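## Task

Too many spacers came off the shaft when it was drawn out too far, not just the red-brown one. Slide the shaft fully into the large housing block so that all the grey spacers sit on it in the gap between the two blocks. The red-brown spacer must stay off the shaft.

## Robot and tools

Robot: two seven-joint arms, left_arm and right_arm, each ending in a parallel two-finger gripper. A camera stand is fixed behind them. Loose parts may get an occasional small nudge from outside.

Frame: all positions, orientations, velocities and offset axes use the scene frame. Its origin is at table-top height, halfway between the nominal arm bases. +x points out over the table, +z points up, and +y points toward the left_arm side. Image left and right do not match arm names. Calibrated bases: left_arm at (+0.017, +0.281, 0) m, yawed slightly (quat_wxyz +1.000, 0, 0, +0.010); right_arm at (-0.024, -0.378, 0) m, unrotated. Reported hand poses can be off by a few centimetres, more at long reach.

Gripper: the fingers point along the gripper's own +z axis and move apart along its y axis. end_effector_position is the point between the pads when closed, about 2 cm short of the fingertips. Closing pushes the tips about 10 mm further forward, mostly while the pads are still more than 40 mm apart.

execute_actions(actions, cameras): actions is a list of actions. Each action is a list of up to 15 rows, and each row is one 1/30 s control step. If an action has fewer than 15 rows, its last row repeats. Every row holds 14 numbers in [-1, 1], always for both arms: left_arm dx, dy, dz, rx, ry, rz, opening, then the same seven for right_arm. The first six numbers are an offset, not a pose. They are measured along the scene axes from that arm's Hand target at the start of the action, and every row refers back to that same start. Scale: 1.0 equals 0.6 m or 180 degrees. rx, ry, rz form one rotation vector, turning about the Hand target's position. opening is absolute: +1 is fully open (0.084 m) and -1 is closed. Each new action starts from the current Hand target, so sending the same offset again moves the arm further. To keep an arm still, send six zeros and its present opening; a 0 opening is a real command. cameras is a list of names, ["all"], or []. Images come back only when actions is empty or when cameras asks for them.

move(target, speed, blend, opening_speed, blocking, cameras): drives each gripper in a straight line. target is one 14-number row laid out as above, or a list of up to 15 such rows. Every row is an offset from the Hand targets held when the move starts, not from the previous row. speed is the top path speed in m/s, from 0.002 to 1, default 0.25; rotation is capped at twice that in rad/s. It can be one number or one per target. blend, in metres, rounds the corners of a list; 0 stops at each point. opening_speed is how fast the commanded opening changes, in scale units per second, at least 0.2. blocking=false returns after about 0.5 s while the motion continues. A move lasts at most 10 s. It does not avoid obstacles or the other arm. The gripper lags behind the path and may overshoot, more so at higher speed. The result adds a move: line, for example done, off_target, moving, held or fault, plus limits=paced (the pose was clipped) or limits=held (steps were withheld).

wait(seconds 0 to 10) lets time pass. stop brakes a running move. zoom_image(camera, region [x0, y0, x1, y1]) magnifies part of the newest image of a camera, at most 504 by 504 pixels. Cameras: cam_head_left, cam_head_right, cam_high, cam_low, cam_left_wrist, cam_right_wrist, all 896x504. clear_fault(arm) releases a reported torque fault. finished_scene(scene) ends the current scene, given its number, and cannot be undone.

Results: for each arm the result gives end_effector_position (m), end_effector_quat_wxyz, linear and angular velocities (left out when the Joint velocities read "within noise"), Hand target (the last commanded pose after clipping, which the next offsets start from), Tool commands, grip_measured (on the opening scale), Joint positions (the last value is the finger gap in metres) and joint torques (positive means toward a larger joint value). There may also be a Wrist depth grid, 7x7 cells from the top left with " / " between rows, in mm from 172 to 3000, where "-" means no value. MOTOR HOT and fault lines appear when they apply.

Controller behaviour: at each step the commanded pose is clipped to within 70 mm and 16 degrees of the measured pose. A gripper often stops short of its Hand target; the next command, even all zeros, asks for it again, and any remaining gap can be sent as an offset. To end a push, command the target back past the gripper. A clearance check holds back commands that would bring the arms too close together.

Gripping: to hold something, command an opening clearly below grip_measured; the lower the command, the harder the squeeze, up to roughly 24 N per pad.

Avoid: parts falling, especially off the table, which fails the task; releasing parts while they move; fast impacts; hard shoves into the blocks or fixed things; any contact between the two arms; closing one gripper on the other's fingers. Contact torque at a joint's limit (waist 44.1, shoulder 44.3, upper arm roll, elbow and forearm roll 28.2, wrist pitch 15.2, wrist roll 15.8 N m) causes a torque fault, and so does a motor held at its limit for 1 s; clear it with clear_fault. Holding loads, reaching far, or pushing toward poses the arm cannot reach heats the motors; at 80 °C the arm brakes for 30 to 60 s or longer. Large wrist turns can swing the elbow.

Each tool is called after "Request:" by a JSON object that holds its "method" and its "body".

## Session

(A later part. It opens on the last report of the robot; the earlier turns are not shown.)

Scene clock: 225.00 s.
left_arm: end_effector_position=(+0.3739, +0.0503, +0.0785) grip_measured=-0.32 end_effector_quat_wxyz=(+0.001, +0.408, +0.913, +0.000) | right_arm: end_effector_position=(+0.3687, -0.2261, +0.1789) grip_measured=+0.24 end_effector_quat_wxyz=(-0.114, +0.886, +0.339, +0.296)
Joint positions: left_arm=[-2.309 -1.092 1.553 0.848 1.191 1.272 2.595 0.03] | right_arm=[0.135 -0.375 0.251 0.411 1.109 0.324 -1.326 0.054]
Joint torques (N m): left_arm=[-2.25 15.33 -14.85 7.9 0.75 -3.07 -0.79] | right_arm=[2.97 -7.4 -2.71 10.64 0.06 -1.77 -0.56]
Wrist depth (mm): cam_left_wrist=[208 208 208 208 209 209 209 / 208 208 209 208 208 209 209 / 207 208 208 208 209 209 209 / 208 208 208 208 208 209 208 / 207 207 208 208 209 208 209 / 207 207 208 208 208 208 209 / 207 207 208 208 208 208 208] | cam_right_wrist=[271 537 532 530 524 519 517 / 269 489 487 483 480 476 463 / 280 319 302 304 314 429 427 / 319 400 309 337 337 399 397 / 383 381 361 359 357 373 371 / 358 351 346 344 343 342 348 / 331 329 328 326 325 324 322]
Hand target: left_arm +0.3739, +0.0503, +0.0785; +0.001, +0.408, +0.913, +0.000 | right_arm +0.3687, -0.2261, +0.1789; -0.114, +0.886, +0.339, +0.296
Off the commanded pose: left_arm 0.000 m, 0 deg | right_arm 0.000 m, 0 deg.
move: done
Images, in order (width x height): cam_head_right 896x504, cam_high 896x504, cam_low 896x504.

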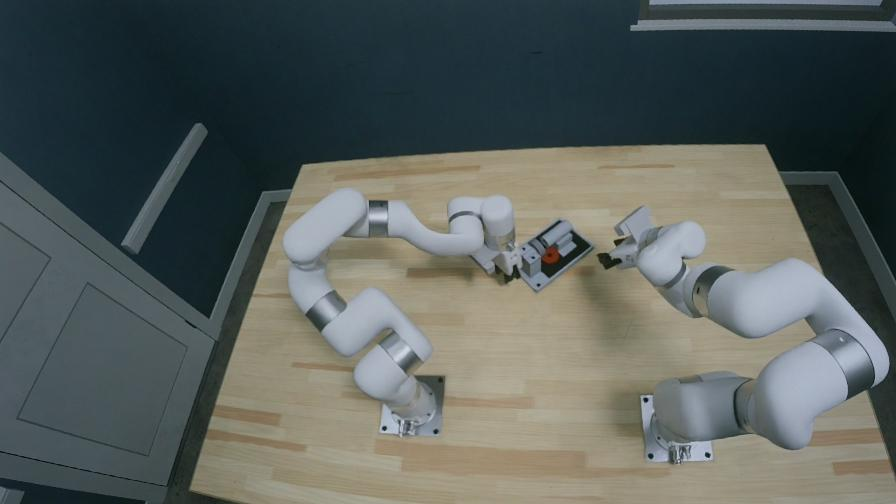

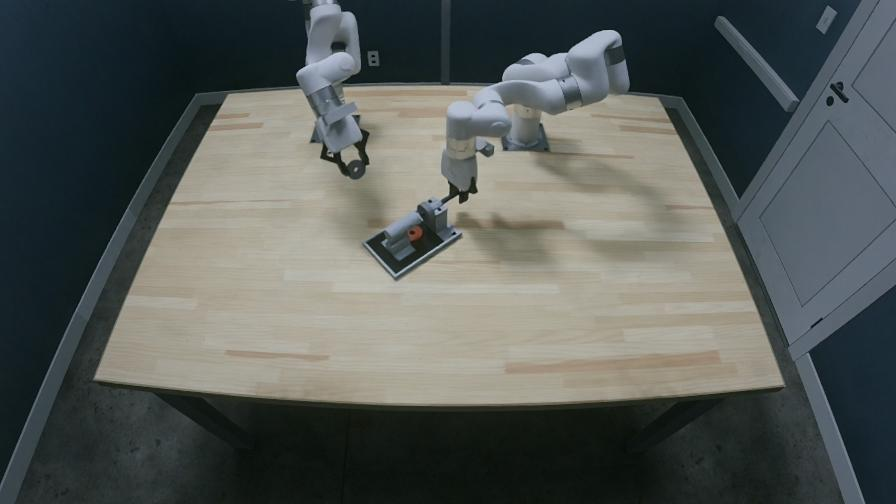

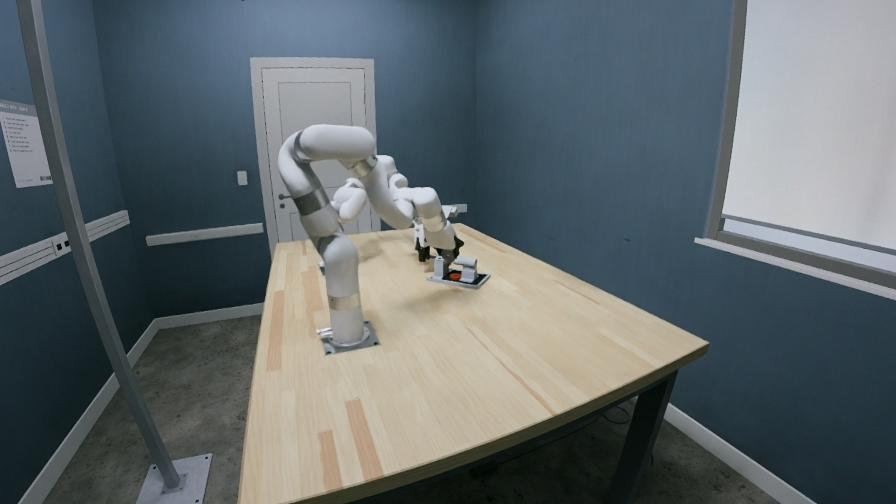

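Request:
{"method": "move", "body": {"target": [[0,0,0,0,0,0,-0.3,0,0,-0.218,0,0,0,-0.1]], "speed": 0.08, "cameras": ["cam_high","cam_low"]}}

Request:
{"method": "zoom_image", "body": {"camera": "cam_low", "region": [390, 225, 490, 325]}}

Request:
{"method": "zoom_image", "body": {"camera": "cam_high", "region": [290, 125, 390, 225]}}

Scene clock: 227.77 s.
left_arm: end_effector_position=(+0.3739, +0.0503, +0.0785) grip_measured=-0.32 end_effector_quat_wxyz=(+0.001, +0.408, +0.913, +0.000) | right_arm: end_effector_position=(+0.3687, -0.2261, +0.0481) grip_measured=+0.24 end_effector_quat_wxyz=(-0.114, +0.886, +0.339, +0.296)
Joint positions: left_arm=[-2.309 -1.092 1.553 0.848 1.191 1.272 2.595 0.03] | right_arm=[0.206 0.102 0.185 0.58 2.186 0.231 -2.486 0.054]
Joint torques (N m): left_arm=[-2.32 15.13 -14.91 8.05 0.64 -3.04 -0.76] | right_arm=[2.76 -15.21 -1.56 9.84 0.81 0.16 -0.4]
Wrist depth (mm): cam_left_wrist=[208 208 208 208 209 209 209 / 207 208 208 209 209 209 209 / 207 208 208 208 208 209 209 / 207 208 208 208 208 209 209 / 208 208 208 208 208 208 209 / 207 208 208 208 208 208 209 / 207 207 208 208 208 208 208] | cam_right_wrist=[219 212 301 296 232 301 311 / 288 233 267 265 253 271 284 / 266 256 251 248 247 247 256 / 244 237 236 236 235 233 238 / 229 228 227 226 225 224 223 / 215 213 212 212 210 210 205 / 198 198 197 196 195 194 193]
Hand target: left_arm +0.3739, +0.0503, +0.0785; +0.001, +0.408, +0.913, +0.000 | right_arm +0.3687, -0.2261, +0.0481; -0.114, +0.886, +0.339, +0.296
Off the commanded pose: left_arm 0.000 m, 0 deg | right_arm 0.000 m, 0 deg.
move: done
Images, in order (width x height): cam_high 896x504, cam_low 896x504.

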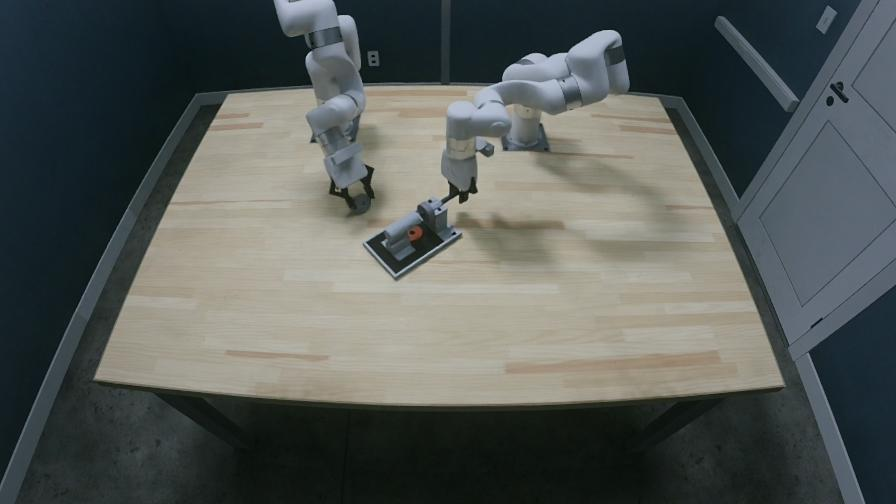

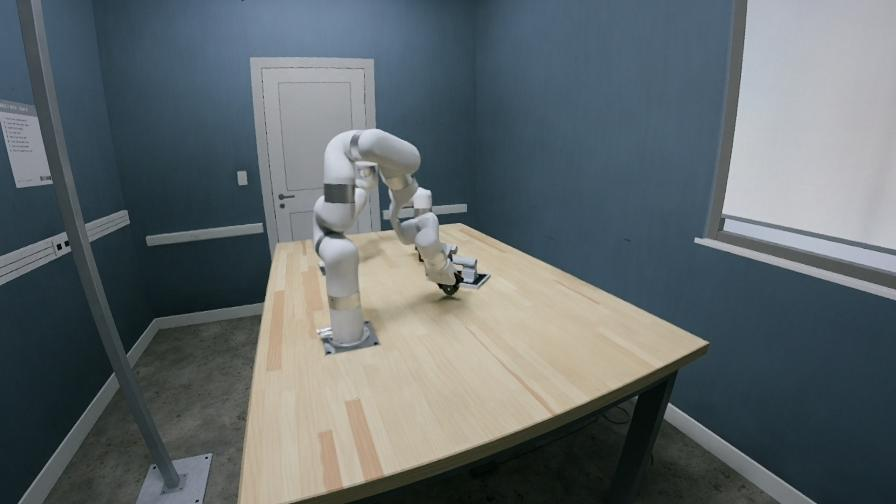

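Scaled by 5.040 from the camera's 896x504 image, which has a finer 1280x720 frame.

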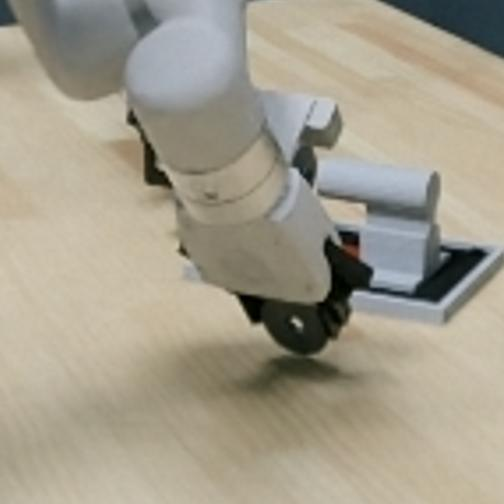

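Scaled by 5.040 from the camera's 896x504 image, which has a finer 1280x720 frame.

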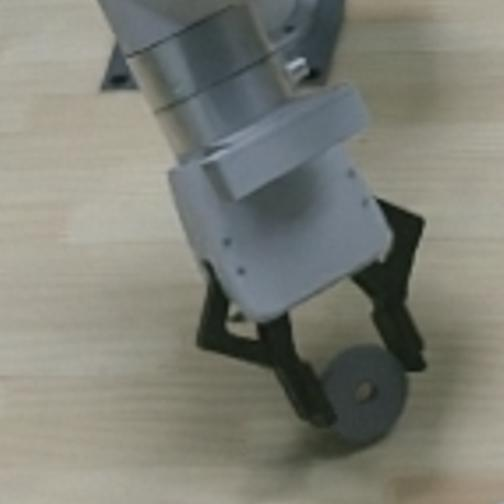

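Request:
{"method": "move", "body": {"target": [[0,0,0,0,0,0,-0.3,0,0,-0.01,0,0,0,-0.1]], "speed": 0.03}}

Request:
{"method": "move", "body": {"target": [[0,0,0,0,0,0,-0.3,0,0,-0.007,0,0,0,-0.1]], "speed": 0.03, "cameras": ["cam_high","cam_low"]}}

Request:
{"method": "zoom_image", "body": {"camera": "cam_low", "region": [420, 255, 480, 315]}}

Request:
{"method": "zoom_image", "body": {"camera": "cam_high", "region": [330, 165, 390, 225]}}

Scene clock: 228.83 s.
left_arm: end_effector_position=(+0.3739, +0.0503, +0.0785) grip_measured=-0.32 end_effector_quat_wxyz=(+0.001, +0.408, +0.913, +0.000) | right_arm: end_effector_position=(+0.3687, -0.2261, +0.0422) grip_measured=+0.25 end_effector_quat_wxyz=(-0.114, +0.886, +0.339, +0.296)
Joint positions: left_arm=[-2.309 -1.092 1.553 0.848 1.191 1.272 2.595 0.03] | right_arm=[0.207 0.123 0.177 0.588 2.223 0.239 -2.531 0.054]
Joint torques (N m): left_arm=[-2.4 15.11 -14.78 7.94 0.62 -3.01 -0.68] | right_arm=[4.31 -5.98 0.17 4.5 0.63 -0.2 -0.71]
Wrist depth (mm): cam_left_wrist=[208 208 208 208 208 209 209 / 208 208 208 208 208 209 208 / 208 208 208 208 208 208 209 / 208 208 208 208 208 209 209 / 208 208 208 208 208 208 209 / 207 207 207 208 208 208 209 / 207 207 207 208 208 208 209] | cam_right_wrist=[218 212 290 288 231 293 303 / 280 233 258 251 246 266 277 / 258 248 244 243 242 239 250 / 234 226 225 225 224 224 231 / 223 222 221 220 219 218 216 / 208 207 203 206 205 204 203 / 193 192 191 190 189 189 188]
Hand target: left_arm +0.3739, +0.0503, +0.0785; +0.001, +0.408, +0.913, +0.000 | right_arm +0.3687, -0.2261, +0.0421; -0.114, +0.886, +0.339, +0.296
Off the commanded pose: left_arm 0.000 m, 0 deg | right_arm 0.000 m, 0 deg.
move: done

Scene clock: 229.67 s.
left_arm: end_effector_position=(+0.3739, +0.0503, +0.0785) grip_measured=-0.32 end_effector_quat_wxyz=(+0.001, +0.408, +0.913, +0.000) | right_arm: end_effector_position=(+0.3687, -0.2261, +0.0379) grip_measured=+0.25 end_effector_quat_wxyz=(-0.114, +0.886, +0.339, +0.296)
Joint positions: left_arm=[-2.309 -1.092 1.553 0.848 1.191 1.272 2.595 0.03] | right_arm=[0.209 0.138 0.171 0.593 2.247 0.245 -2.561 0.055]
Joint torques (N m): left_arm=[-2.35 15.37 -14.81 7.9 0.71 -3 -0.75] | right_arm=[4.03 -5.21 -0.82 4.65 0.92 -0.24 -0.34]
Wrist depth (mm): cam_left_wrist=[208 208 208 208 209 209 209 / 208 208 208 208 208 209 209 / 208 208 208 208 208 209 209 / 208 208 208 208 208 208 209 / 207 208 208 208 208 208 208 / 207 207 208 208 208 208 209 / 207 207 208 208 208 208 208] | cam_right_wrist=[218 212 291 267 230 286 296 / 274 232 258 246 246 259 271 / 252 243 239 237 236 234 244 / 229 226 226 225 224 223 227 / 218 217 216 215 214 213 212 / 204 203 199 201 200 199 198 / 188 187 187 186 185 184 183]
Hand target: left_arm +0.3739, +0.0503, +0.0785; +0.001, +0.408, +0.913, +0.000 | right_arm +0.3687, -0.2261, +0.0379; -0.114, +0.886, +0.339, +0.296
Off the commanded pose: left_arm 0.000 m, 0 deg | right_arm 0.000 m, 0 deg.
move: done
Images, in order (width x height): cam_high 896x504, cam_low 896x504.

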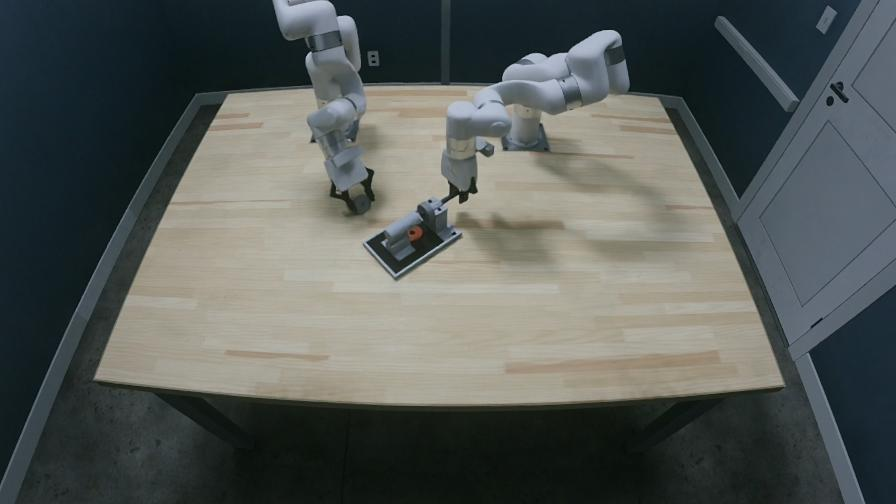

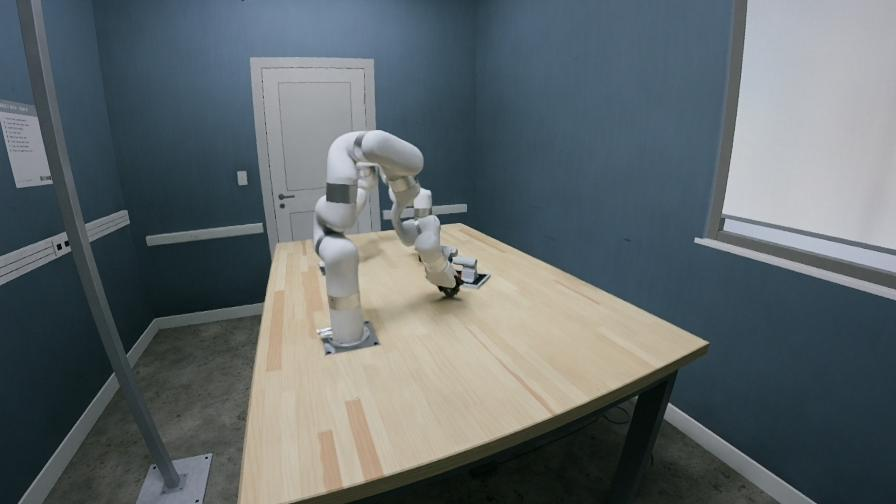

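Scaled by 8.400 from the camera's 896x504 image, which has a finer 1280x720 frame.

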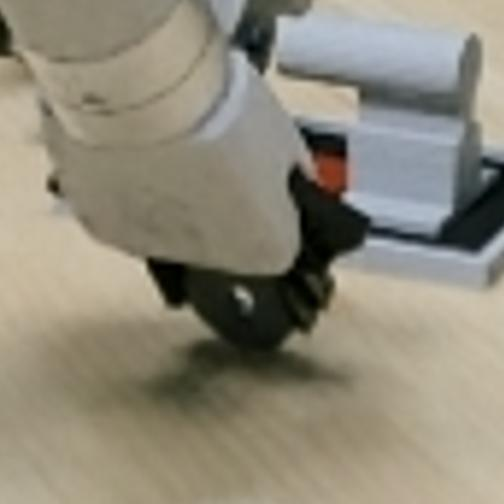

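Scaled by 8.400 from the camera's 896x504 image, which has a finer 1280x720 frame.

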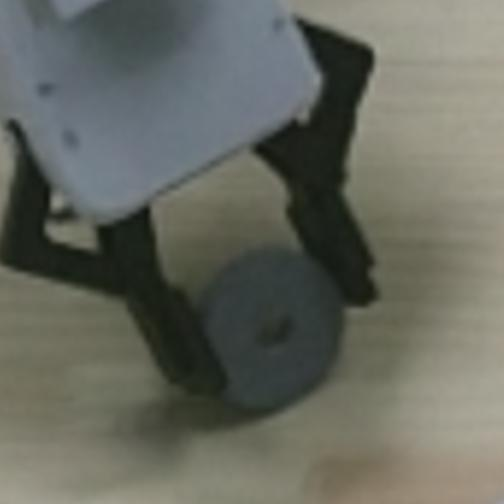

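Request:
{"method": "move", "body": {"target": [[0,0,0,0,0,0,-0.3,0,0,0,0,0,0,0.7]], "opening_speed": 0.25, "cameras": ["cam_high","cam_right_wrist"]}}

Request:
{"method": "zoom_image", "body": {"camera": "cam_high", "region": [330, 165, 390, 225]}}

Scene clock: 233.30 s.
left_arm: end_effector_position=(+0.3739, +0.0503, +0.0785) grip_measured=-0.32 end_effector_quat_wxyz=(+0.001, +0.408, +0.913, +0.000) | right_arm: end_effector_position=(+0.3687, -0.2261, +0.0379) grip_measured=+0.70 end_effector_quat_wxyz=(-0.114, +0.886, +0.339, +0.296)
Joint positions: left_arm=[-2.309 -1.092 1.553 0.848 1.191 1.272 2.595 0.03] | right_arm=[0.209 0.138 0.17 0.593 2.247 0.245 -2.561 0.073]
Joint torques (N m): left_arm=[-2.23 15.33 -14.76 7.95 0.64 -3 -0.73] | right_arm=[-0.03 -23.02 -0.83 9.6 -0.48 -0.46 0.06]
Wrist depth (mm): cam_left_wrist=[208 208 208 209 209 209 209 / 208 208 208 208 208 209 209 / 207 207 208 208 208 209 209 / 207 207 208 208 208 209 209 / 207 207 208 208 208 209 209 / 207 208 208 208 208 208 208 / 207 207 207 208 208 208 208] | cam_right_wrist=[219 212 289 266 230 284 295 / 273 233 257 247 245 254 269 / 251 242 238 236 235 233 243 / 228 226 226 224 223 222 226 / 217 216 215 214 213 212 211 / 203 202 198 200 199 199 198 / 188 187 186 185 185 184 183]
Hand target: left_arm +0.3739, +0.0503, +0.0785; +0.001, +0.408, +0.913, +0.000 | right_arm +0.3687, -0.2261, +0.0379; -0.114, +0.886, +0.339, +0.296
Off the commanded pose: left_arm 0.000 m, 0 deg | right_arm 0.000 m, 0 deg.
move: done
Images, in order (width x height): cam_high 896x504, cam_right_wrist 896x504.

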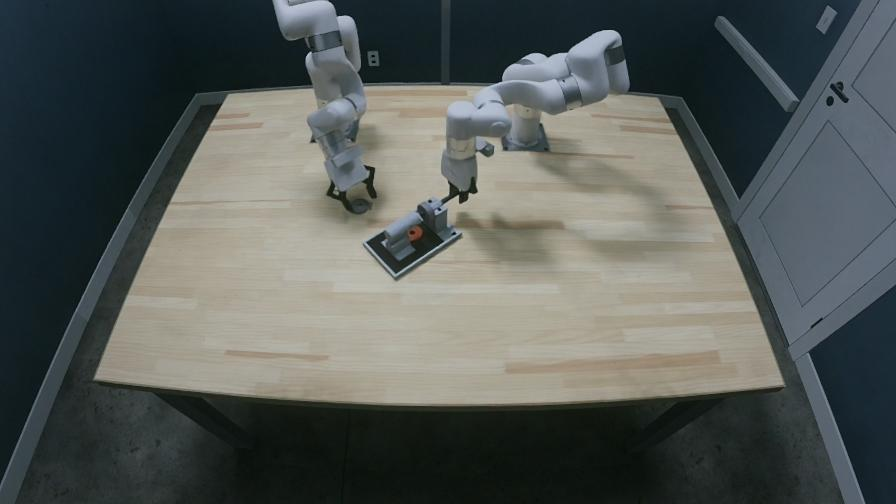

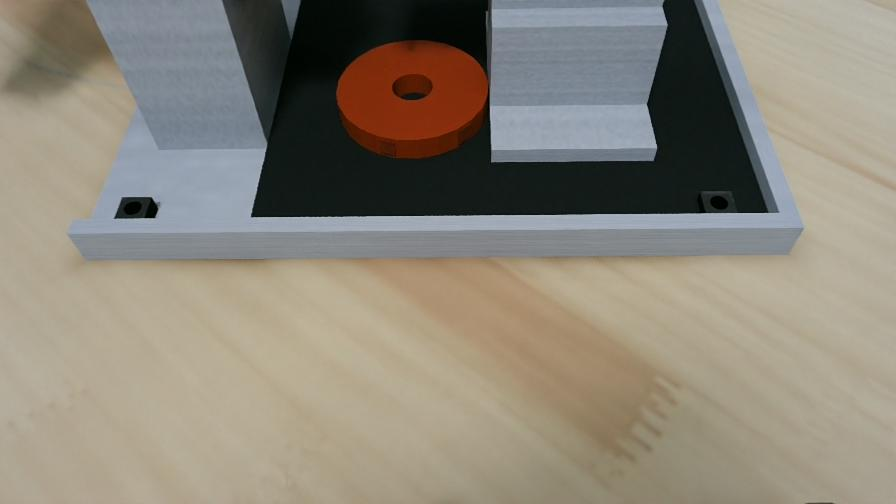

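Scaled by 8.400 from the camera's 896x504 image, which has a finer 1280x720 frame.

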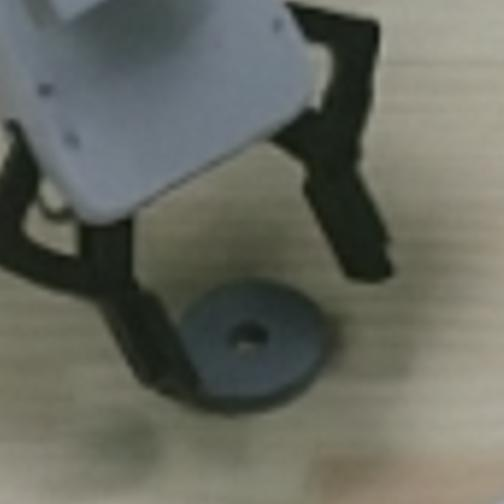

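Request:
{"method": "move", "body": {"target": [[0,0,0,0,0,0,-0.3,-0.05,-0.05,0.15,0,0,0,1],[0,0,0,0,0,0,-0.3,0.05,0,0.45,-0.1371,0.1532,0,1],[0,0,0,0,0,0,-0.3,-0.08,-0.07,0.22,-0.1371,0.1532,0,1]], "speed": 0.25, "cameras": ["cam_right_wrist","cam_high"]}}

Scene clock: 237.93 s.
left_arm: end_effector_position=(+0.3739, +0.0503, +0.0785) grip_measured=-0.32 end_effector_quat_wxyz=(+0.001, +0.408, +0.913, +0.000) | right_arm: end_effector_position=(+0.3207, -0.2681, +0.1699) grip_measured=+1.00 end_effector_quat_wxyz=(+0.000, +0.934, +0.357, +0.000)
Joint positions: left_arm=[-2.309 -1.092 1.553 0.848 1.191 1.272 2.595 0.03] | right_arm=[-0.196 -0.335 0.483 0.642 0.19 0.95 -0.578 0.084]
Joint torques (N m): left_arm=[-2.21 15.39 -14.73 7.84 0.51 -2.98 -0.74] | right_arm=[2.89 -15.39 -4.19 10.96 1.13 -1.7 -0.46]
Wrist depth (mm): cam_left_wrist=[208 208 208 208 208 209 209 / 208 208 208 208 208 209 209 / 208 208 208 208 208 209 209 / 207 208 208 208 208 208 208 / 207 208 208 208 208 208 209 / 207 207 208 208 208 208 208 / 207 207 207 207 208 208 209] | cam_right_wrist=[302 301 300 300 298 297 297 / 302 302 301 300 299 298 297 / 302 302 301 300 299 298 297 / 303 301 301 300 290 298 297 / 303 302 301 300 290 298 297 / 303 302 301 300 299 299 297 / 303 302 301 300 300 298 298]
Hand target: left_arm +0.3739, +0.0503, +0.0785; +0.001, +0.408, +0.913, +0.000 | right_arm +0.3207, -0.2681, +0.1699; +0.000, +0.934, +0.357, +0.000
Off the commanded pose: left_arm 0.000 m, 0 deg | right_arm 0.000 m, 0 deg.
move: done
Images, in order (width x height): cam_high 896x504, cam_right_wrist 896x504.

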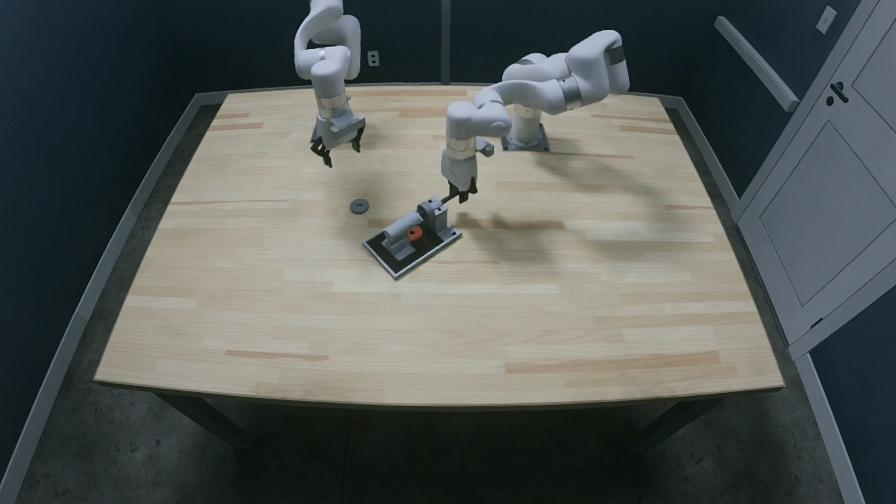

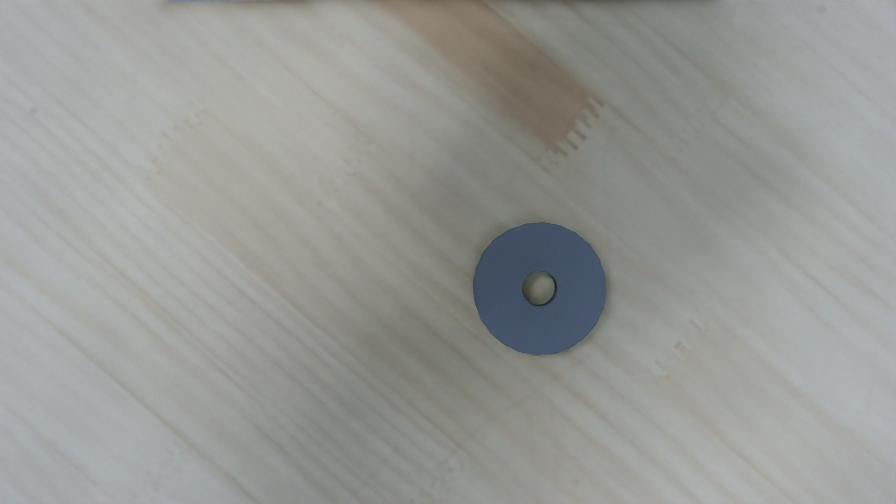

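Request:
{"method": "move", "body": {"target": [[0,0,0,0,0,0,-0.3,0.1388,0.1202,-0.1,-0.1482,0.1656,0,1],[0,0,0,0,0,0,-0.3,0.122,0.1052,-0.1715,-0.1482,0.1656,0,1],[0,0,0,0,0,0,-0.3,0.0748,0.0627,-0.248,-0.1482,0.1656,0,1]], "speed": [0.25,0.15,0.06]}}

Request:
{"method": "move", "body": {"target": [[0,0,0,0,0,0,-0.3,0,0,0,0,0,0,0.0]], "opening_speed": 0.7}}

Request:
{"method": "move", "body": {"target": [[0,0,0,0,0,0,-0.3,0,0,0.25,0,0,0,-0.1],[0,0,0,0,0,0,-0.3,-0.02,-0.02,0.25,0.3335,-0.3725,0,-0.1]], "cameras": ["cam_high","cam_low"]}}

Request:
{"method": "zoom_image", "body": {"camera": "cam_high", "region": [280, 115, 420, 255]}}

Scene clock: 242.40 s.
left_arm: end_effector_position=(+0.3739, +0.0503, +0.0785) grip_measured=-0.32 end_effector_quat_wxyz=(+0.001, +0.408, +0.913, +0.000) | right_arm: end_effector_position=(+0.3656, -0.2305, +0.0211) grip_measured=+1.00 end_effector_quat_wxyz=(+0.122, +0.878, +0.336, -0.320)
Joint positions: left_arm=[-2.309 -1.092 1.553 0.848 1.191 1.272 2.595 0.03] | right_arm=[0.024 0.757 0.527 1.431 -0.462 1.509 0.037 0.084]
Joint torques (N m): left_arm=[-2.15 15.3 -14.78 7.97 0.62 -2.94 -0.68] | right_arm=[-2.97 -36.1 4.32 8.03 -1.2 -0.57 0.76]
Wrist depth (mm): cam_left_wrist=[208 208 209 209 209 209 209 / 208 207 208 208 208 209 209 / 207 208 208 208 208 209 209 / 208 208 208 208 208 209 209 / 207 208 208 208 208 209 209 / 207 207 208 208 208 208 209 / 207 208 208 207 208 208 208] | cam_right_wrist=[- - - - - - - / - - - - - - - / - - - - - - - / - - - - - - - / - - - - - - - / - - - - - - - / - - - - - - -]
Hand target: left_arm +0.3739, +0.0503, +0.0785; +0.001, +0.408, +0.913, +0.000 | right_arm +0.3656, -0.2305, +0.0211; +0.122, +0.878, +0.336, -0.320
Off the commanded pose: left_arm 0.000 m, 0 deg | right_arm 0.000 m, 0 deg.
move: done

Scene clock: 244.03 s.
left_arm: end_effector_position=(+0.3739, +0.0503, +0.0785) grip_measured=-0.32 end_effector_quat_wxyz=(+0.001, +0.408, +0.913, +0.000) | right_arm: end_effector_position=(+0.3656, -0.2305, +0.0212) grip_measured=+0.25 end_effector_quat_wxyz=(+0.122, +0.878, +0.336, -0.320)
Joint positions: left_arm=[-2.309 -1.092 1.553 0.848 1.191 1.272 2.595 0.03] | right_arm=[0.024 0.756 0.527 1.431 -0.462 1.51 0.037 0.055]
Joint torques (N m): left_arm=[-2.09 15.28 -14.72 7.88 0.52 -2.9 -0.73] | right_arm=[-6.63 2.42 -5.74 -0.88 -4.09 -5.76 1.19]
Wrist depth (mm): cam_left_wrist=[208 208 208 208 208 209 209 / 208 208 208 208 208 209 209 / 208 208 208 208 208 209 209 / 208 208 208 208 208 209 209 / 207 207 208 208 208 208 208 / 207 207 208 208 208 208 209 / 207 207 207 208 208 208 208] | cam_right_wrist=[- - - - - - - / - - - - - - - / - - - - - - - / - - - - - - - / - - - - - - - / - - - - - - - / - - - - - - -]
Hand target: left_arm +0.3739, +0.0503, +0.0785; +0.001, +0.408, +0.913, +0.000 | right_arm +0.3656, -0.2305, +0.0211; +0.122, +0.878, +0.336, -0.320
Off the commanded pose: left_arm 0.000 m, 0 deg | right_arm 0.000 m, 0 deg.
move: done

Scene clock: 249.23 s.
left_arm: end_effector_position=(+0.3739, +0.0503, +0.0785) grip_measured=-0.32 end_effector_quat_wxyz=(+0.001, +0.408, +0.913, +0.000) | right_arm: end_effector_position=(+0.3536, -0.2425, +0.1712) grip_measured=+0.24 end_effector_quat_wxyz=(-0.151, +0.846, +0.324, +0.394)
Joint positions: left_arm=[-2.309 -1.092 1.553 0.848 1.191 1.272 2.595 0.03] | right_arm=[0.314 -0.424 0.017 0.335 1.795 0.317 -2.068 0.054]
Joint torques (N m): left_arm=[-1.97 15.4 -14.71 7.85 0.48 -2.93 -0.67] | right_arm=[-2.65 -5.79 1.86 10.2 0.2 0.09 -0.41]
Wrist depth (mm): cam_left_wrist=[208 208 208 208 209 209 209 / 208 208 208 208 208 209 209 / 208 208 208 208 208 208 209 / 207 208 208 208 208 209 209 / 207 208 208 208 209 209 209 / 207 207 208 208 208 208 209 / 207 207 208 208 208 208 209] | cam_right_wrist=[259 778 771 765 755 1260 1126 / 259 625 649 619 637 631 629 / 275 545 542 536 531 528 524 / 316 349 337 332 335 470 467 / 421 433 345 417 361 422 420 / 394 392 368 368 368 373 381 / 352 341 348 - - 341 341]
Hand target: left_arm +0.3739, +0.0503, +0.0785; +0.001, +0.408, +0.913, +0.000 | right_arm +0.3536, -0.2425, +0.1711; -0.151, +0.846, +0.324, +0.394
Off the commanded pose: left_arm 0.000 m, 0 deg | right_arm 0.000 m, 0 deg.
move: done
Images, in order (width x height): cam_high 896x504, cam_low 896x504.

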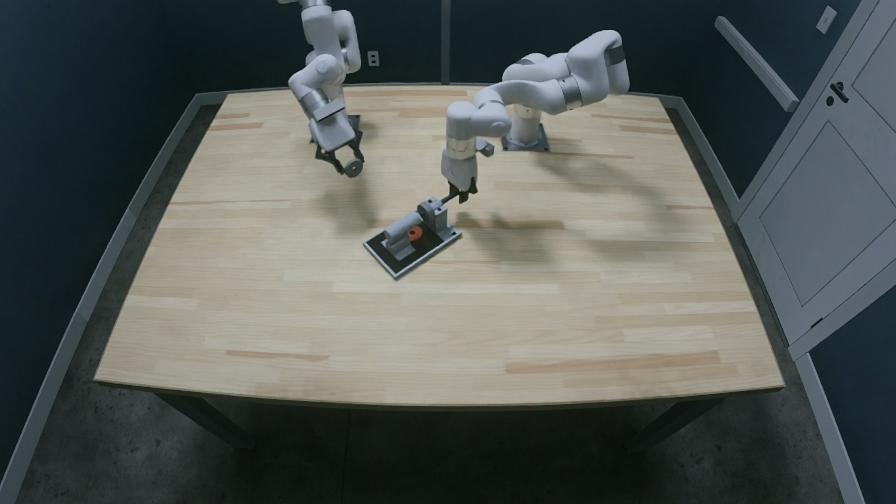

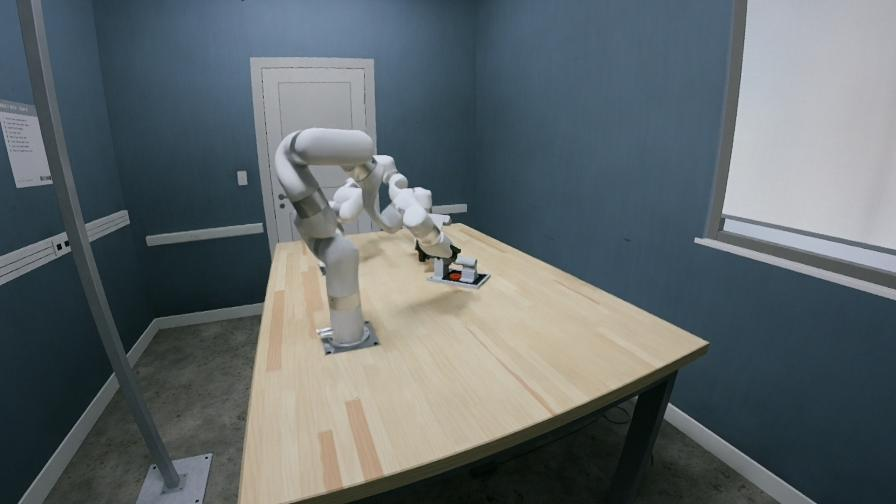

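Scaled by 3.600 from the camera's 896x504 image, which has a finer 1280x720 frame.

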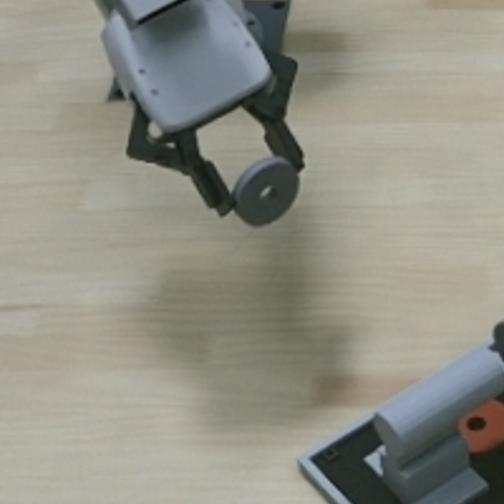

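Stand it as before.

Request:
{"method": "move", "body": {"target": [[0,0,0,0,0,0,-0.3,0,0,-0.19,0,0,0,0.0],[0,0,0,0,0,0,-0.3,0,0,-0.2335,0,0,0,0.0]], "speed": [0.12,0.03]}}

Request:
{"method": "move", "body": {"target": [[0,0,0,0,0,0,-0.3,0,0,0,0,0,0,0.2],[0,0,0,0,0,0,-0.3,0,0,0,0,0,0,1]], "opening_speed": 0.3, "cameras": ["cam_high"]}}

Request:
{"method": "zoom_image", "body": {"camera": "cam_high", "region": [280, 115, 420, 255]}}

Scene clock: 252.10 s.
left_arm: end_effector_position=(+0.3739, +0.0503, +0.0785) grip_measured=-0.32 end_effector_quat_wxyz=(+0.001, +0.408, +0.913, +0.000) | right_arm: end_effector_position=(+0.3537, -0.2425, +0.0311) grip_measured=+0.24 end_effector_quat_wxyz=(-0.151, +0.846, +0.324, +0.395)
Joint positions: left_arm=[-2.309 -1.092 1.553 0.848 1.191 1.272 2.595 0.03] | right_arm=[0.214 0.112 -0.012 0.417 2.417 0.624 -2.877 0.054]
Joint torques (N m): left_arm=[-1.85 15.51 -14.67 7.87 0.53 -2.89 -0.7] | right_arm=[0.15 0.27 0.16 -0.02 0.26 -2.11 -0.59]
Wrist depth (mm): cam_left_wrist=[208 208 208 208 209 209 209 / 208 208 208 208 209 209 209 / 208 207 208 208 208 208 209 / 208 208 208 208 208 208 209 / 207 207 208 208 208 208 208 / 207 208 208 207 208 208 208 / 207 207 208 208 208 208 208] | cam_right_wrist=[285 243 272 264 264 415 409 / 349 259 307 306 276 334 346 / 303 284 279 275 270 279 289 / 268 255 254 253 251 249 257 / 240 238 237 235 234 232 232 / 216 215 214 213 212 211 205 / 193 192 191 196 - 193 188]
Hand target: left_arm +0.3739, +0.0503, +0.0785; +0.001, +0.408, +0.913, +0.000 | right_arm +0.3536, -0.2425, +0.0310; -0.151, +0.846, +0.324, +0.394
Off the commanded pose: left_arm 0.000 m, 0 deg | right_arm 0.000 m, 0 deg.
move: done

Scene clock: 255.87 s.
left_arm: end_effector_position=(+0.3739, +0.0503, +0.0785) grip_measured=-0.32 end_effector_quat_wxyz=(+0.001, +0.408, +0.913, +0.000) | right_arm: end_effector_position=(+0.3536, -0.2425, +0.0310) grip_measured=+1.00 end_effector_quat_wxyz=(-0.151, +0.846, +0.324, +0.394)
Joint positions: left_arm=[-2.309 -1.092 1.553 0.848 1.191 1.272 2.595 0.03] | right_arm=[0.214 0.112 -0.012 0.417 2.417 0.624 -2.877 0.084]
Joint torques (N m): left_arm=[-1.85 15.58 -14.65 7.75 0.41 -2.94 -0.65] | right_arm=[-1.63 -20.54 -0.84 8.38 -1.19 0.8 -0.11]
Wrist depth (mm): cam_left_wrist=[208 208 208 208 209 209 209 / 207 208 208 208 208 209 209 / 208 208 208 208 208 209 209 / 208 208 208 208 208 209 209 / 207 207 208 208 208 208 208 / 207 207 207 208 208 208 208 / 207 207 207 208 208 208 208] | cam_right_wrist=[286 243 270 265 264 409 405 / 346 260 304 299 272 330 343 / 300 285 280 276 271 276 287 / 266 254 250 248 248 247 255 / 238 237 235 234 233 231 230 / 215 214 207 212 211 209 203 / 192 191 190 189 - 192 186]
Hand target: left_arm +0.3739, +0.0503, +0.0785; +0.001, +0.408, +0.913, +0.000 | right_arm +0.3536, -0.2425, +0.0310; -0.151, +0.846, +0.324, +0.394
Off the commanded pose: left_arm 0.000 m, 0 deg | right_arm 0.000 m, 0 deg.
move: done
Images, in order (width x height): cam_high 896x504.

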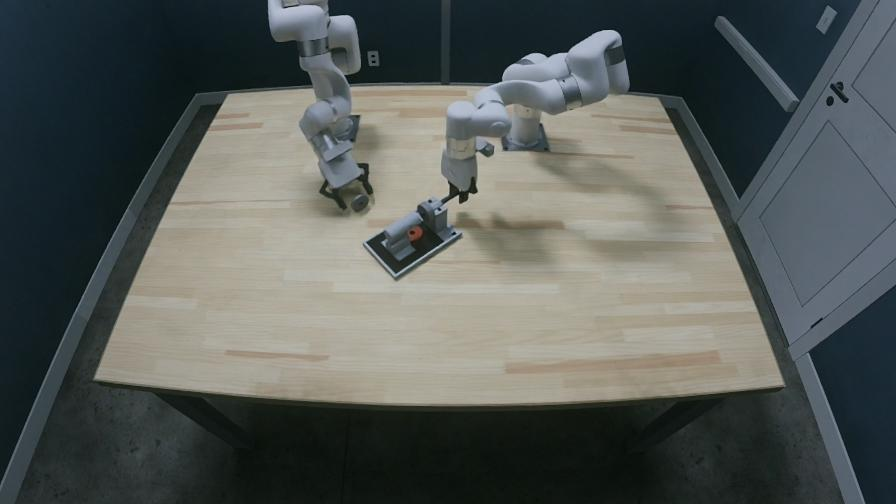

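Scaled by 3.600 from the camera's 896x504 image, which has a finer 1280x720 frame.

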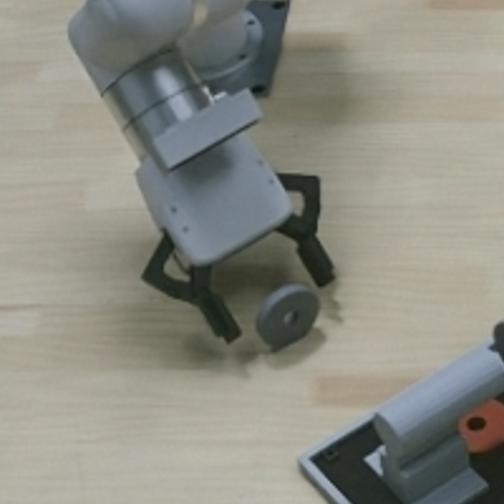

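Request:
{"method": "move", "body": {"target": [[0,0,0,0,0,0,-0.3,-0.1,-0.09,0.115,0,0,0,1],[0,0,0,0,0,0,-0.3,0.05,-0.02,0.5,-0.1853,0.207,0,1],[0,0,0,0,0,0,-0.3,-0.0715,-0.0638,0.2372,-0.1853,0.207,0,1]], "speed": [0.1,0.25,0.25], "cameras": ["cam_right_wrist"]}}

Scene clock: 261.23 s.
left_arm: end_effector_position=(+0.3739, +0.0503, +0.0785) grip_measured=-0.32 end_effector_quat_wxyz=(+0.001, +0.408, +0.913, +0.000) | right_arm: end_effector_position=(+0.3107, -0.2808, +0.1734) grip_measured=+1.00 end_effector_quat_wxyz=(+0.000, +0.934, +0.357, +0.000)
Joint positions: left_arm=[-2.309 -1.092 1.553 0.848 1.191 1.272 2.595 0.03] | right_arm=[-0.243 -0.398 0.499 0.608 0.227 0.975 -0.637 0.084]
Joint torques (N m): left_arm=[-1.77 15.48 -14.66 7.84 0.45 -2.83 -0.64] | right_arm=[2.93 -6.6 -1.41 10.94 1.18 -1.94 -0.51]
Wrist depth (mm): cam_left_wrist=[208 208 208 209 209 209 209 / 208 208 208 208 208 209 209 / 208 208 208 208 208 209 209 / 207 207 208 208 208 209 209 / 207 207 208 208 208 208 209 / 207 207 208 208 208 208 209 / 207 207 208 208 208 208 208] | cam_right_wrist=[306 305 304 303 301 301 300 / 306 305 304 303 302 302 300 / 306 305 304 303 303 302 301 / 306 305 304 304 303 302 301 / 306 306 304 303 303 302 301 / 307 306 305 304 303 301 301 / 307 306 305 304 303 302 301]
Hand target: left_arm +0.3739, +0.0503, +0.0785; +0.001, +0.408, +0.913, +0.000 | right_arm +0.3107, -0.2808, +0.1733; +0.000, +0.934, +0.357, +0.000
Off the commanded pose: left_arm 0.000 m, 0 deg | right_arm 0.000 m, 0 deg.
move: done; limits=paced
Images, in order (width x height): cam_right_wrist 896x504.

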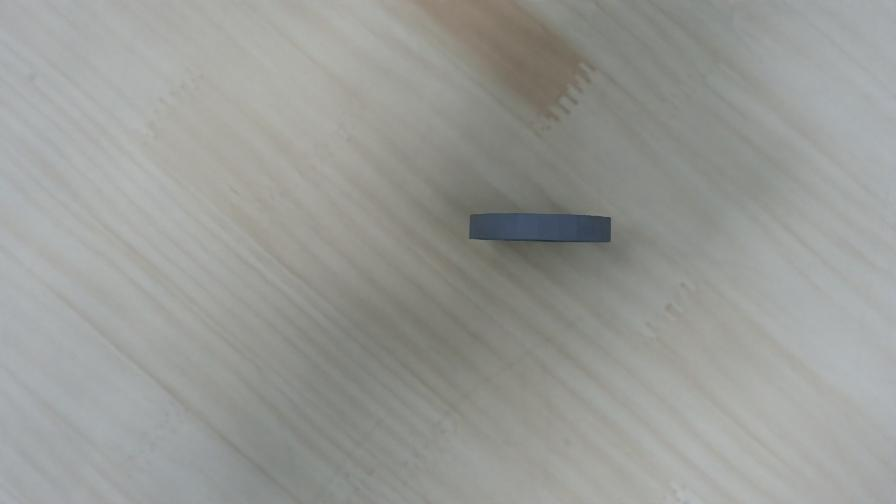

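Request:
{"method": "move", "body": {"target": [[0,0,0,0,0,0,-0.3,0.103,0.0912,-0.08,0,0,0,1],[0,0,0,0,0,0,-0.3,0.103,0.0912,-0.2402,0,0,0,1]], "speed": [0.2,0.08]}}

Request:
{"method": "move", "body": {"target": [[0,0,0,0,0,0,-0.3,0,0,0,0,0,0,-0.1]], "opening_speed": 0.6}}

Request:
{"method": "move", "body": {"target": [[0,0,0,0,0,0,-0.3,0,0,0.3,0,0,0,-0.1]], "speed": 0.15}}

Scene clock: 264.20 s.
left_arm: end_effector_position=(+0.3739, +0.0503, +0.0785) grip_measured=-0.32 end_effector_quat_wxyz=(+0.001, +0.408, +0.913, +0.000) | right_arm: end_effector_position=(+0.3725, -0.2261, +0.0292) grip_measured=+1.00 end_effector_quat_wxyz=(+0.000, +0.934, +0.357, +0.000)
Joint positions: left_arm=[-2.309 -1.092 1.553 0.848 1.191 1.272 2.595 0.03] | right_arm=[-0.222 0.259 0.563 0.733 -0.272 0.53 -0.167 0.084]
Joint torques (N m): left_arm=[-1.84 15.48 -14.62 7.75 0.44 -2.87 -0.64] | right_arm=[3.08 -17.24 0.68 10.84 -1.21 -1.91 0.92]
Wrist depth (mm): cam_left_wrist=[208 208 208 209 208 209 209 / 208 208 208 208 209 209 209 / 208 208 208 208 208 209 209 / 207 208 208 208 208 209 209 / 207 208 208 208 208 209 209 / 207 207 208 208 208 208 208 / 207 207 208 208 208 208 208] | cam_right_wrist=[- - - - - - - / - - - - - - - / - - - - - - - / - - - - - - - / - - - - - - - / - - - - - - - / - - - - - - -]
Hand target: left_arm +0.3739, +0.0503, +0.0785; +0.001, +0.408, +0.913, +0.000 | right_arm +0.3725, -0.2261, +0.0292; +0.000, +0.934, +0.357, +0.000
Off the commanded pose: left_arm 0.000 m, 0 deg | right_arm 0.000 m, 0 deg.
move: done

Scene clock: 266.23 s.
left_arm: end_effector_position=(+0.3739, +0.0503, +0.0785) grip_measured=-0.32 end_effector_quat_wxyz=(+0.001, +0.408, +0.913, +0.000) | right_arm: end_effector_position=(+0.3725, -0.2261, +0.0292) grip_measured=+0.25 end_effector_quat_wxyz=(+0.000, +0.934, +0.357, +0.000)
Joint positions: left_arm=[-2.309 -1.092 1.553 0.848 1.191 1.272 2.595 0.03] | right_arm=[-0.222 0.259 0.563 0.733 -0.272 0.53 -0.167 0.055]
Joint torques (N m): left_arm=[-1.78 15.37 -14.56 7.63 0.35 -2.79 -0.6] | right_arm=[2 -17.4 0.81 7.73 -0.14 -1.26 0.73]
Wrist depth (mm): cam_left_wrist=[208 208 208 208 209 209 209 / 208 208 208 208 208 208 209 / 208 208 208 208 208 208 209 / 207 208 208 208 208 209 209 / 207 208 208 208 208 209 209 / 207 208 208 208 208 209 209 / 207 207 208 208 208 208 209] | cam_right_wrist=[- - - - - - - / - - - - - - - / - - - - - - - / - - - - - - - / - - - - - - - / - - - - - - - / - - - - - - -]
Hand target: left_arm +0.3739, +0.0503, +0.0785; +0.001, +0.408, +0.913, +0.000 | right_arm +0.3725, -0.2261, +0.0292; +0.000, +0.934, +0.357, +0.000
Off the commanded pose: left_arm 0.000 m, 0 deg | right_arm 0.000 m, 0 deg.
move: done

Scene clock: 267.97 s.
left_arm: end_effector_position=(+0.3739, +0.0503, +0.0785) grip_measured=-0.32 end_effector_quat_wxyz=(+0.001, +0.408, +0.913, +0.000) | right_arm: end_effector_position=(+0.3725, -0.2261, +0.2092) grip_measured=+0.25 end_effector_quat_wxyz=(+0.000, +0.934, +0.357, -0.001)
Joint positions: left_arm=[-2.309 -1.092 1.553 0.848 1.191 1.272 2.595 0.03] | right_arm=[-0.272 -0.162 0.609 0.918 0.108 1.055 -0.453 0.055]
Joint torques (N m): left_arm=[-1.79 15.46 -14.6 7.73 0.37 -2.78 -0.61] | right_arm=[-3.01 -18.7 -3.49 14.03 1.14 -1.05 -0.43]
Wrist depth (mm): cam_left_wrist=[208 208 208 208 209 209 209 / 208 208 208 208 209 209 209 / 208 207 208 208 209 209 209 / 207 208 208 208 208 209 208 / 207 207 208 208 208 208 208 / 208 207 208 208 208 208 209 / 207 208 208 208 208 208 208] | cam_right_wrist=[341 273 321 321 323 336 336 / 341 340 331 330 329 336 336 / 341 340 339 338 337 337 336 / 341 341 339 339 338 337 336 / 342 341 340 339 338 337 336 / 342 341 340 339 338 337 336 / 342 341 341 340 339 337 336]
Hand target: left_arm +0.3739, +0.0503, +0.0785; +0.001, +0.408, +0.913, +0.000 | right_arm +0.3725, -0.2261, +0.2092; +0.000, +0.934, +0.357, +0.000
Off the commanded pose: left_arm 0.000 m, 0 deg | right_arm 0.000 m, 0 deg.
move: done

Request:
{"method": "move", "body": {"target": [[0,0,0,0,0,0,-0.3,0.1538,0.2885,0.0045,0,0,-0.5,-0.1]], "speed": 0.25, "cameras": ["cam_right_wrist"]}}

Request:
{"method": "zoom_image", "body": {"camera": "cam_right_wrist", "region": [440, 324, 700, 504]}}

Scene clock: 271.97 s.
left_arm: end_effector_position=(+0.3739, +0.0503, +0.0785) grip_measured=-0.32 end_effector_quat_wxyz=(+0.001, +0.408, +0.913, +0.000) | right_arm: end_effector_position=(+0.4648, -0.0530, +0.2119) grip_measured=+0.25 end_effector_quat_wxyz=(-0.001, +0.913, -0.408, +0.000)
Joint positions: left_arm=[-2.309 -1.092 1.553 0.848 1.191 1.272 2.595 0.03] | right_arm=[0.103 0.471 0.614 1.609 -0.281 1.226 1.601 0.055]
Joint torques (N m): left_arm=[-1.74 15.54 -14.57 7.73 0.36 -2.78 -0.61] | right_arm=[3.35 -27.42 3.37 14.29 -0.9 -0.86 0.84]
Wrist depth (mm): cam_left_wrist=[208 208 208 209 209 209 209 / 208 208 208 208 209 208 209 / 208 208 208 208 209 209 209 / 207 207 208 208 208 208 209 / 208 207 208 208 208 208 209 / 207 208 208 208 208 208 208 / 207 207 208 208 208 209 209] | cam_right_wrist=[343 342 341 341 340 340 339 / 343 342 341 341 341 340 339 / 342 342 342 333 246 340 339 / 343 342 341 333 246 339 340 / 342 342 342 333 246 339 340 / 342 341 341 333 247 339 340 / 342 342 341 333 264 340 338]
Hand target: left_arm +0.3739, +0.0503, +0.0785; +0.001, +0.408, +0.913, +0.000 | right_arm +0.4647, -0.0530, +0.2119; -0.001, +0.913, -0.408, +0.000
Off the commanded pose: left_arm 0.000 m, 0 deg | right_arm 0.000 m, 0 deg.
move: done
Images, in order (width x height): cam_right_wrist 896x504.

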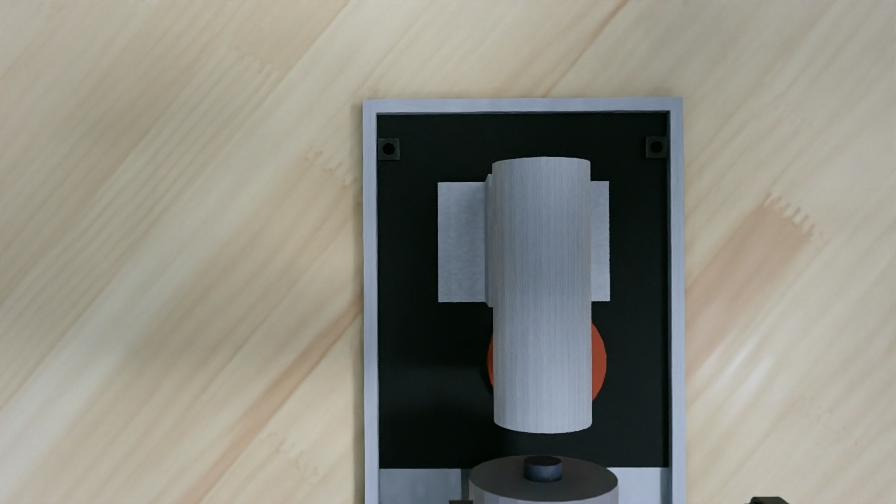

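Scaled by 1.938 from the camera's 896x504 image, which has a finer 1280x720 frame.

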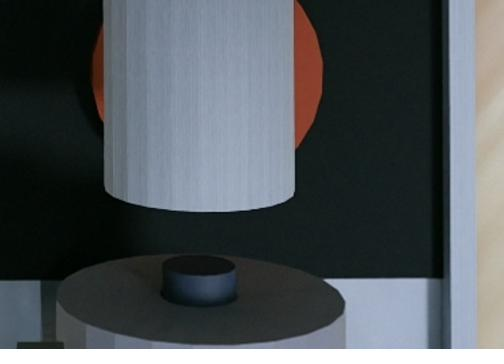

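Request:
{"method": "move", "body": {"target": [[0,0,0,0,0,0,-0.9,0,0,0,0,0,0,-0.1],[-0.0044,0.005,0,0,0,0,-0.9,0,0,0,0,0,0,-0.1],[-0.0044,0.005,0,0,0,0,-0.3,0,0,0,0,0,0,-0.1]], "speed": 0.02, "opening_speed": 0.6, "cameras": ["cam_right_wrist"]}}

Request:
{"method": "zoom_image", "body": {"camera": "cam_right_wrist", "region": [440, 324, 700, 504]}}

Scene clock: 275.70 s.
left_arm: end_effector_position=(+0.3712, +0.0534, +0.0785) grip_measured=-0.32 end_effector_quat_wxyz=(+0.001, +0.408, +0.913, +0.000) | right_arm: end_effector_position=(+0.4647, -0.0530, +0.2119) grip_measured=+0.25 end_effector_quat_wxyz=(-0.001, +0.913, -0.408, +0.000)
Joint positions: left_arm=[-2.294 -1.092 1.547 0.834 1.192 1.271 2.594 0.03] | right_arm=[0.103 0.472 0.614 1.609 -0.281 1.226 1.601 0.055]
Joint torques (N m): left_arm=[-2.65 14.93 -14.77 9.45 0.54 -3.13 -0.73] | right_arm=[3.12 -27.52 3.27 13.69 -0.77 -1.03 0.79]
Wrist depth (mm): cam_left_wrist=[208 208 208 208 209 209 209 / 207 208 208 208 209 209 209 / 208 208 208 208 209 208 209 / 208 207 208 208 208 209 209 / 207 207 208 208 208 208 209 / 207 207 207 208 208 209 208 / 207 207 208 208 208 208 208] | cam_right_wrist=[342 342 342 341 341 340 340 / 343 342 341 341 340 340 339 / 342 342 341 333 246 340 339 / 342 342 341 333 246 340 340 / 342 342 341 333 246 339 339 / 342 341 341 333 246 339 339 / 343 342 341 333 264 339 339]
Hand target: left_arm +0.3712, +0.0533, +0.0785; +0.001, +0.408, +0.913, +0.000 | right_arm +0.4647, -0.0530, +0.2119; -0.001, +0.913, -0.408, +0.000
Off the commanded pose: left_arm 0.000 m, 0 deg | right_arm 0.000 m, 0 deg.
move: done
Images, in order (width x height): cam_right_wrist 896x504.

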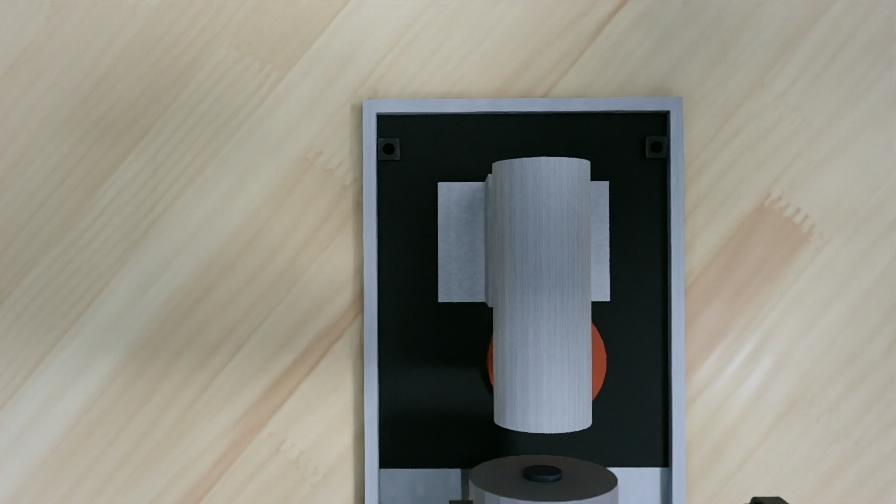

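Scaled by 1.938 from the camera's 896x504 image, which has a finer 1280x720 frame.

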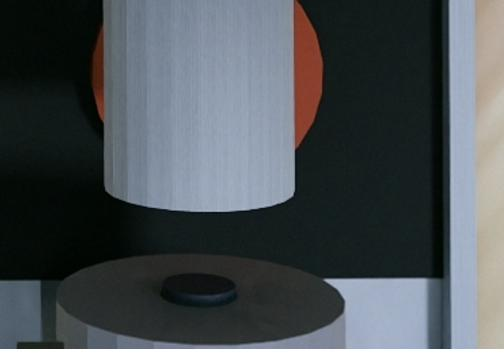

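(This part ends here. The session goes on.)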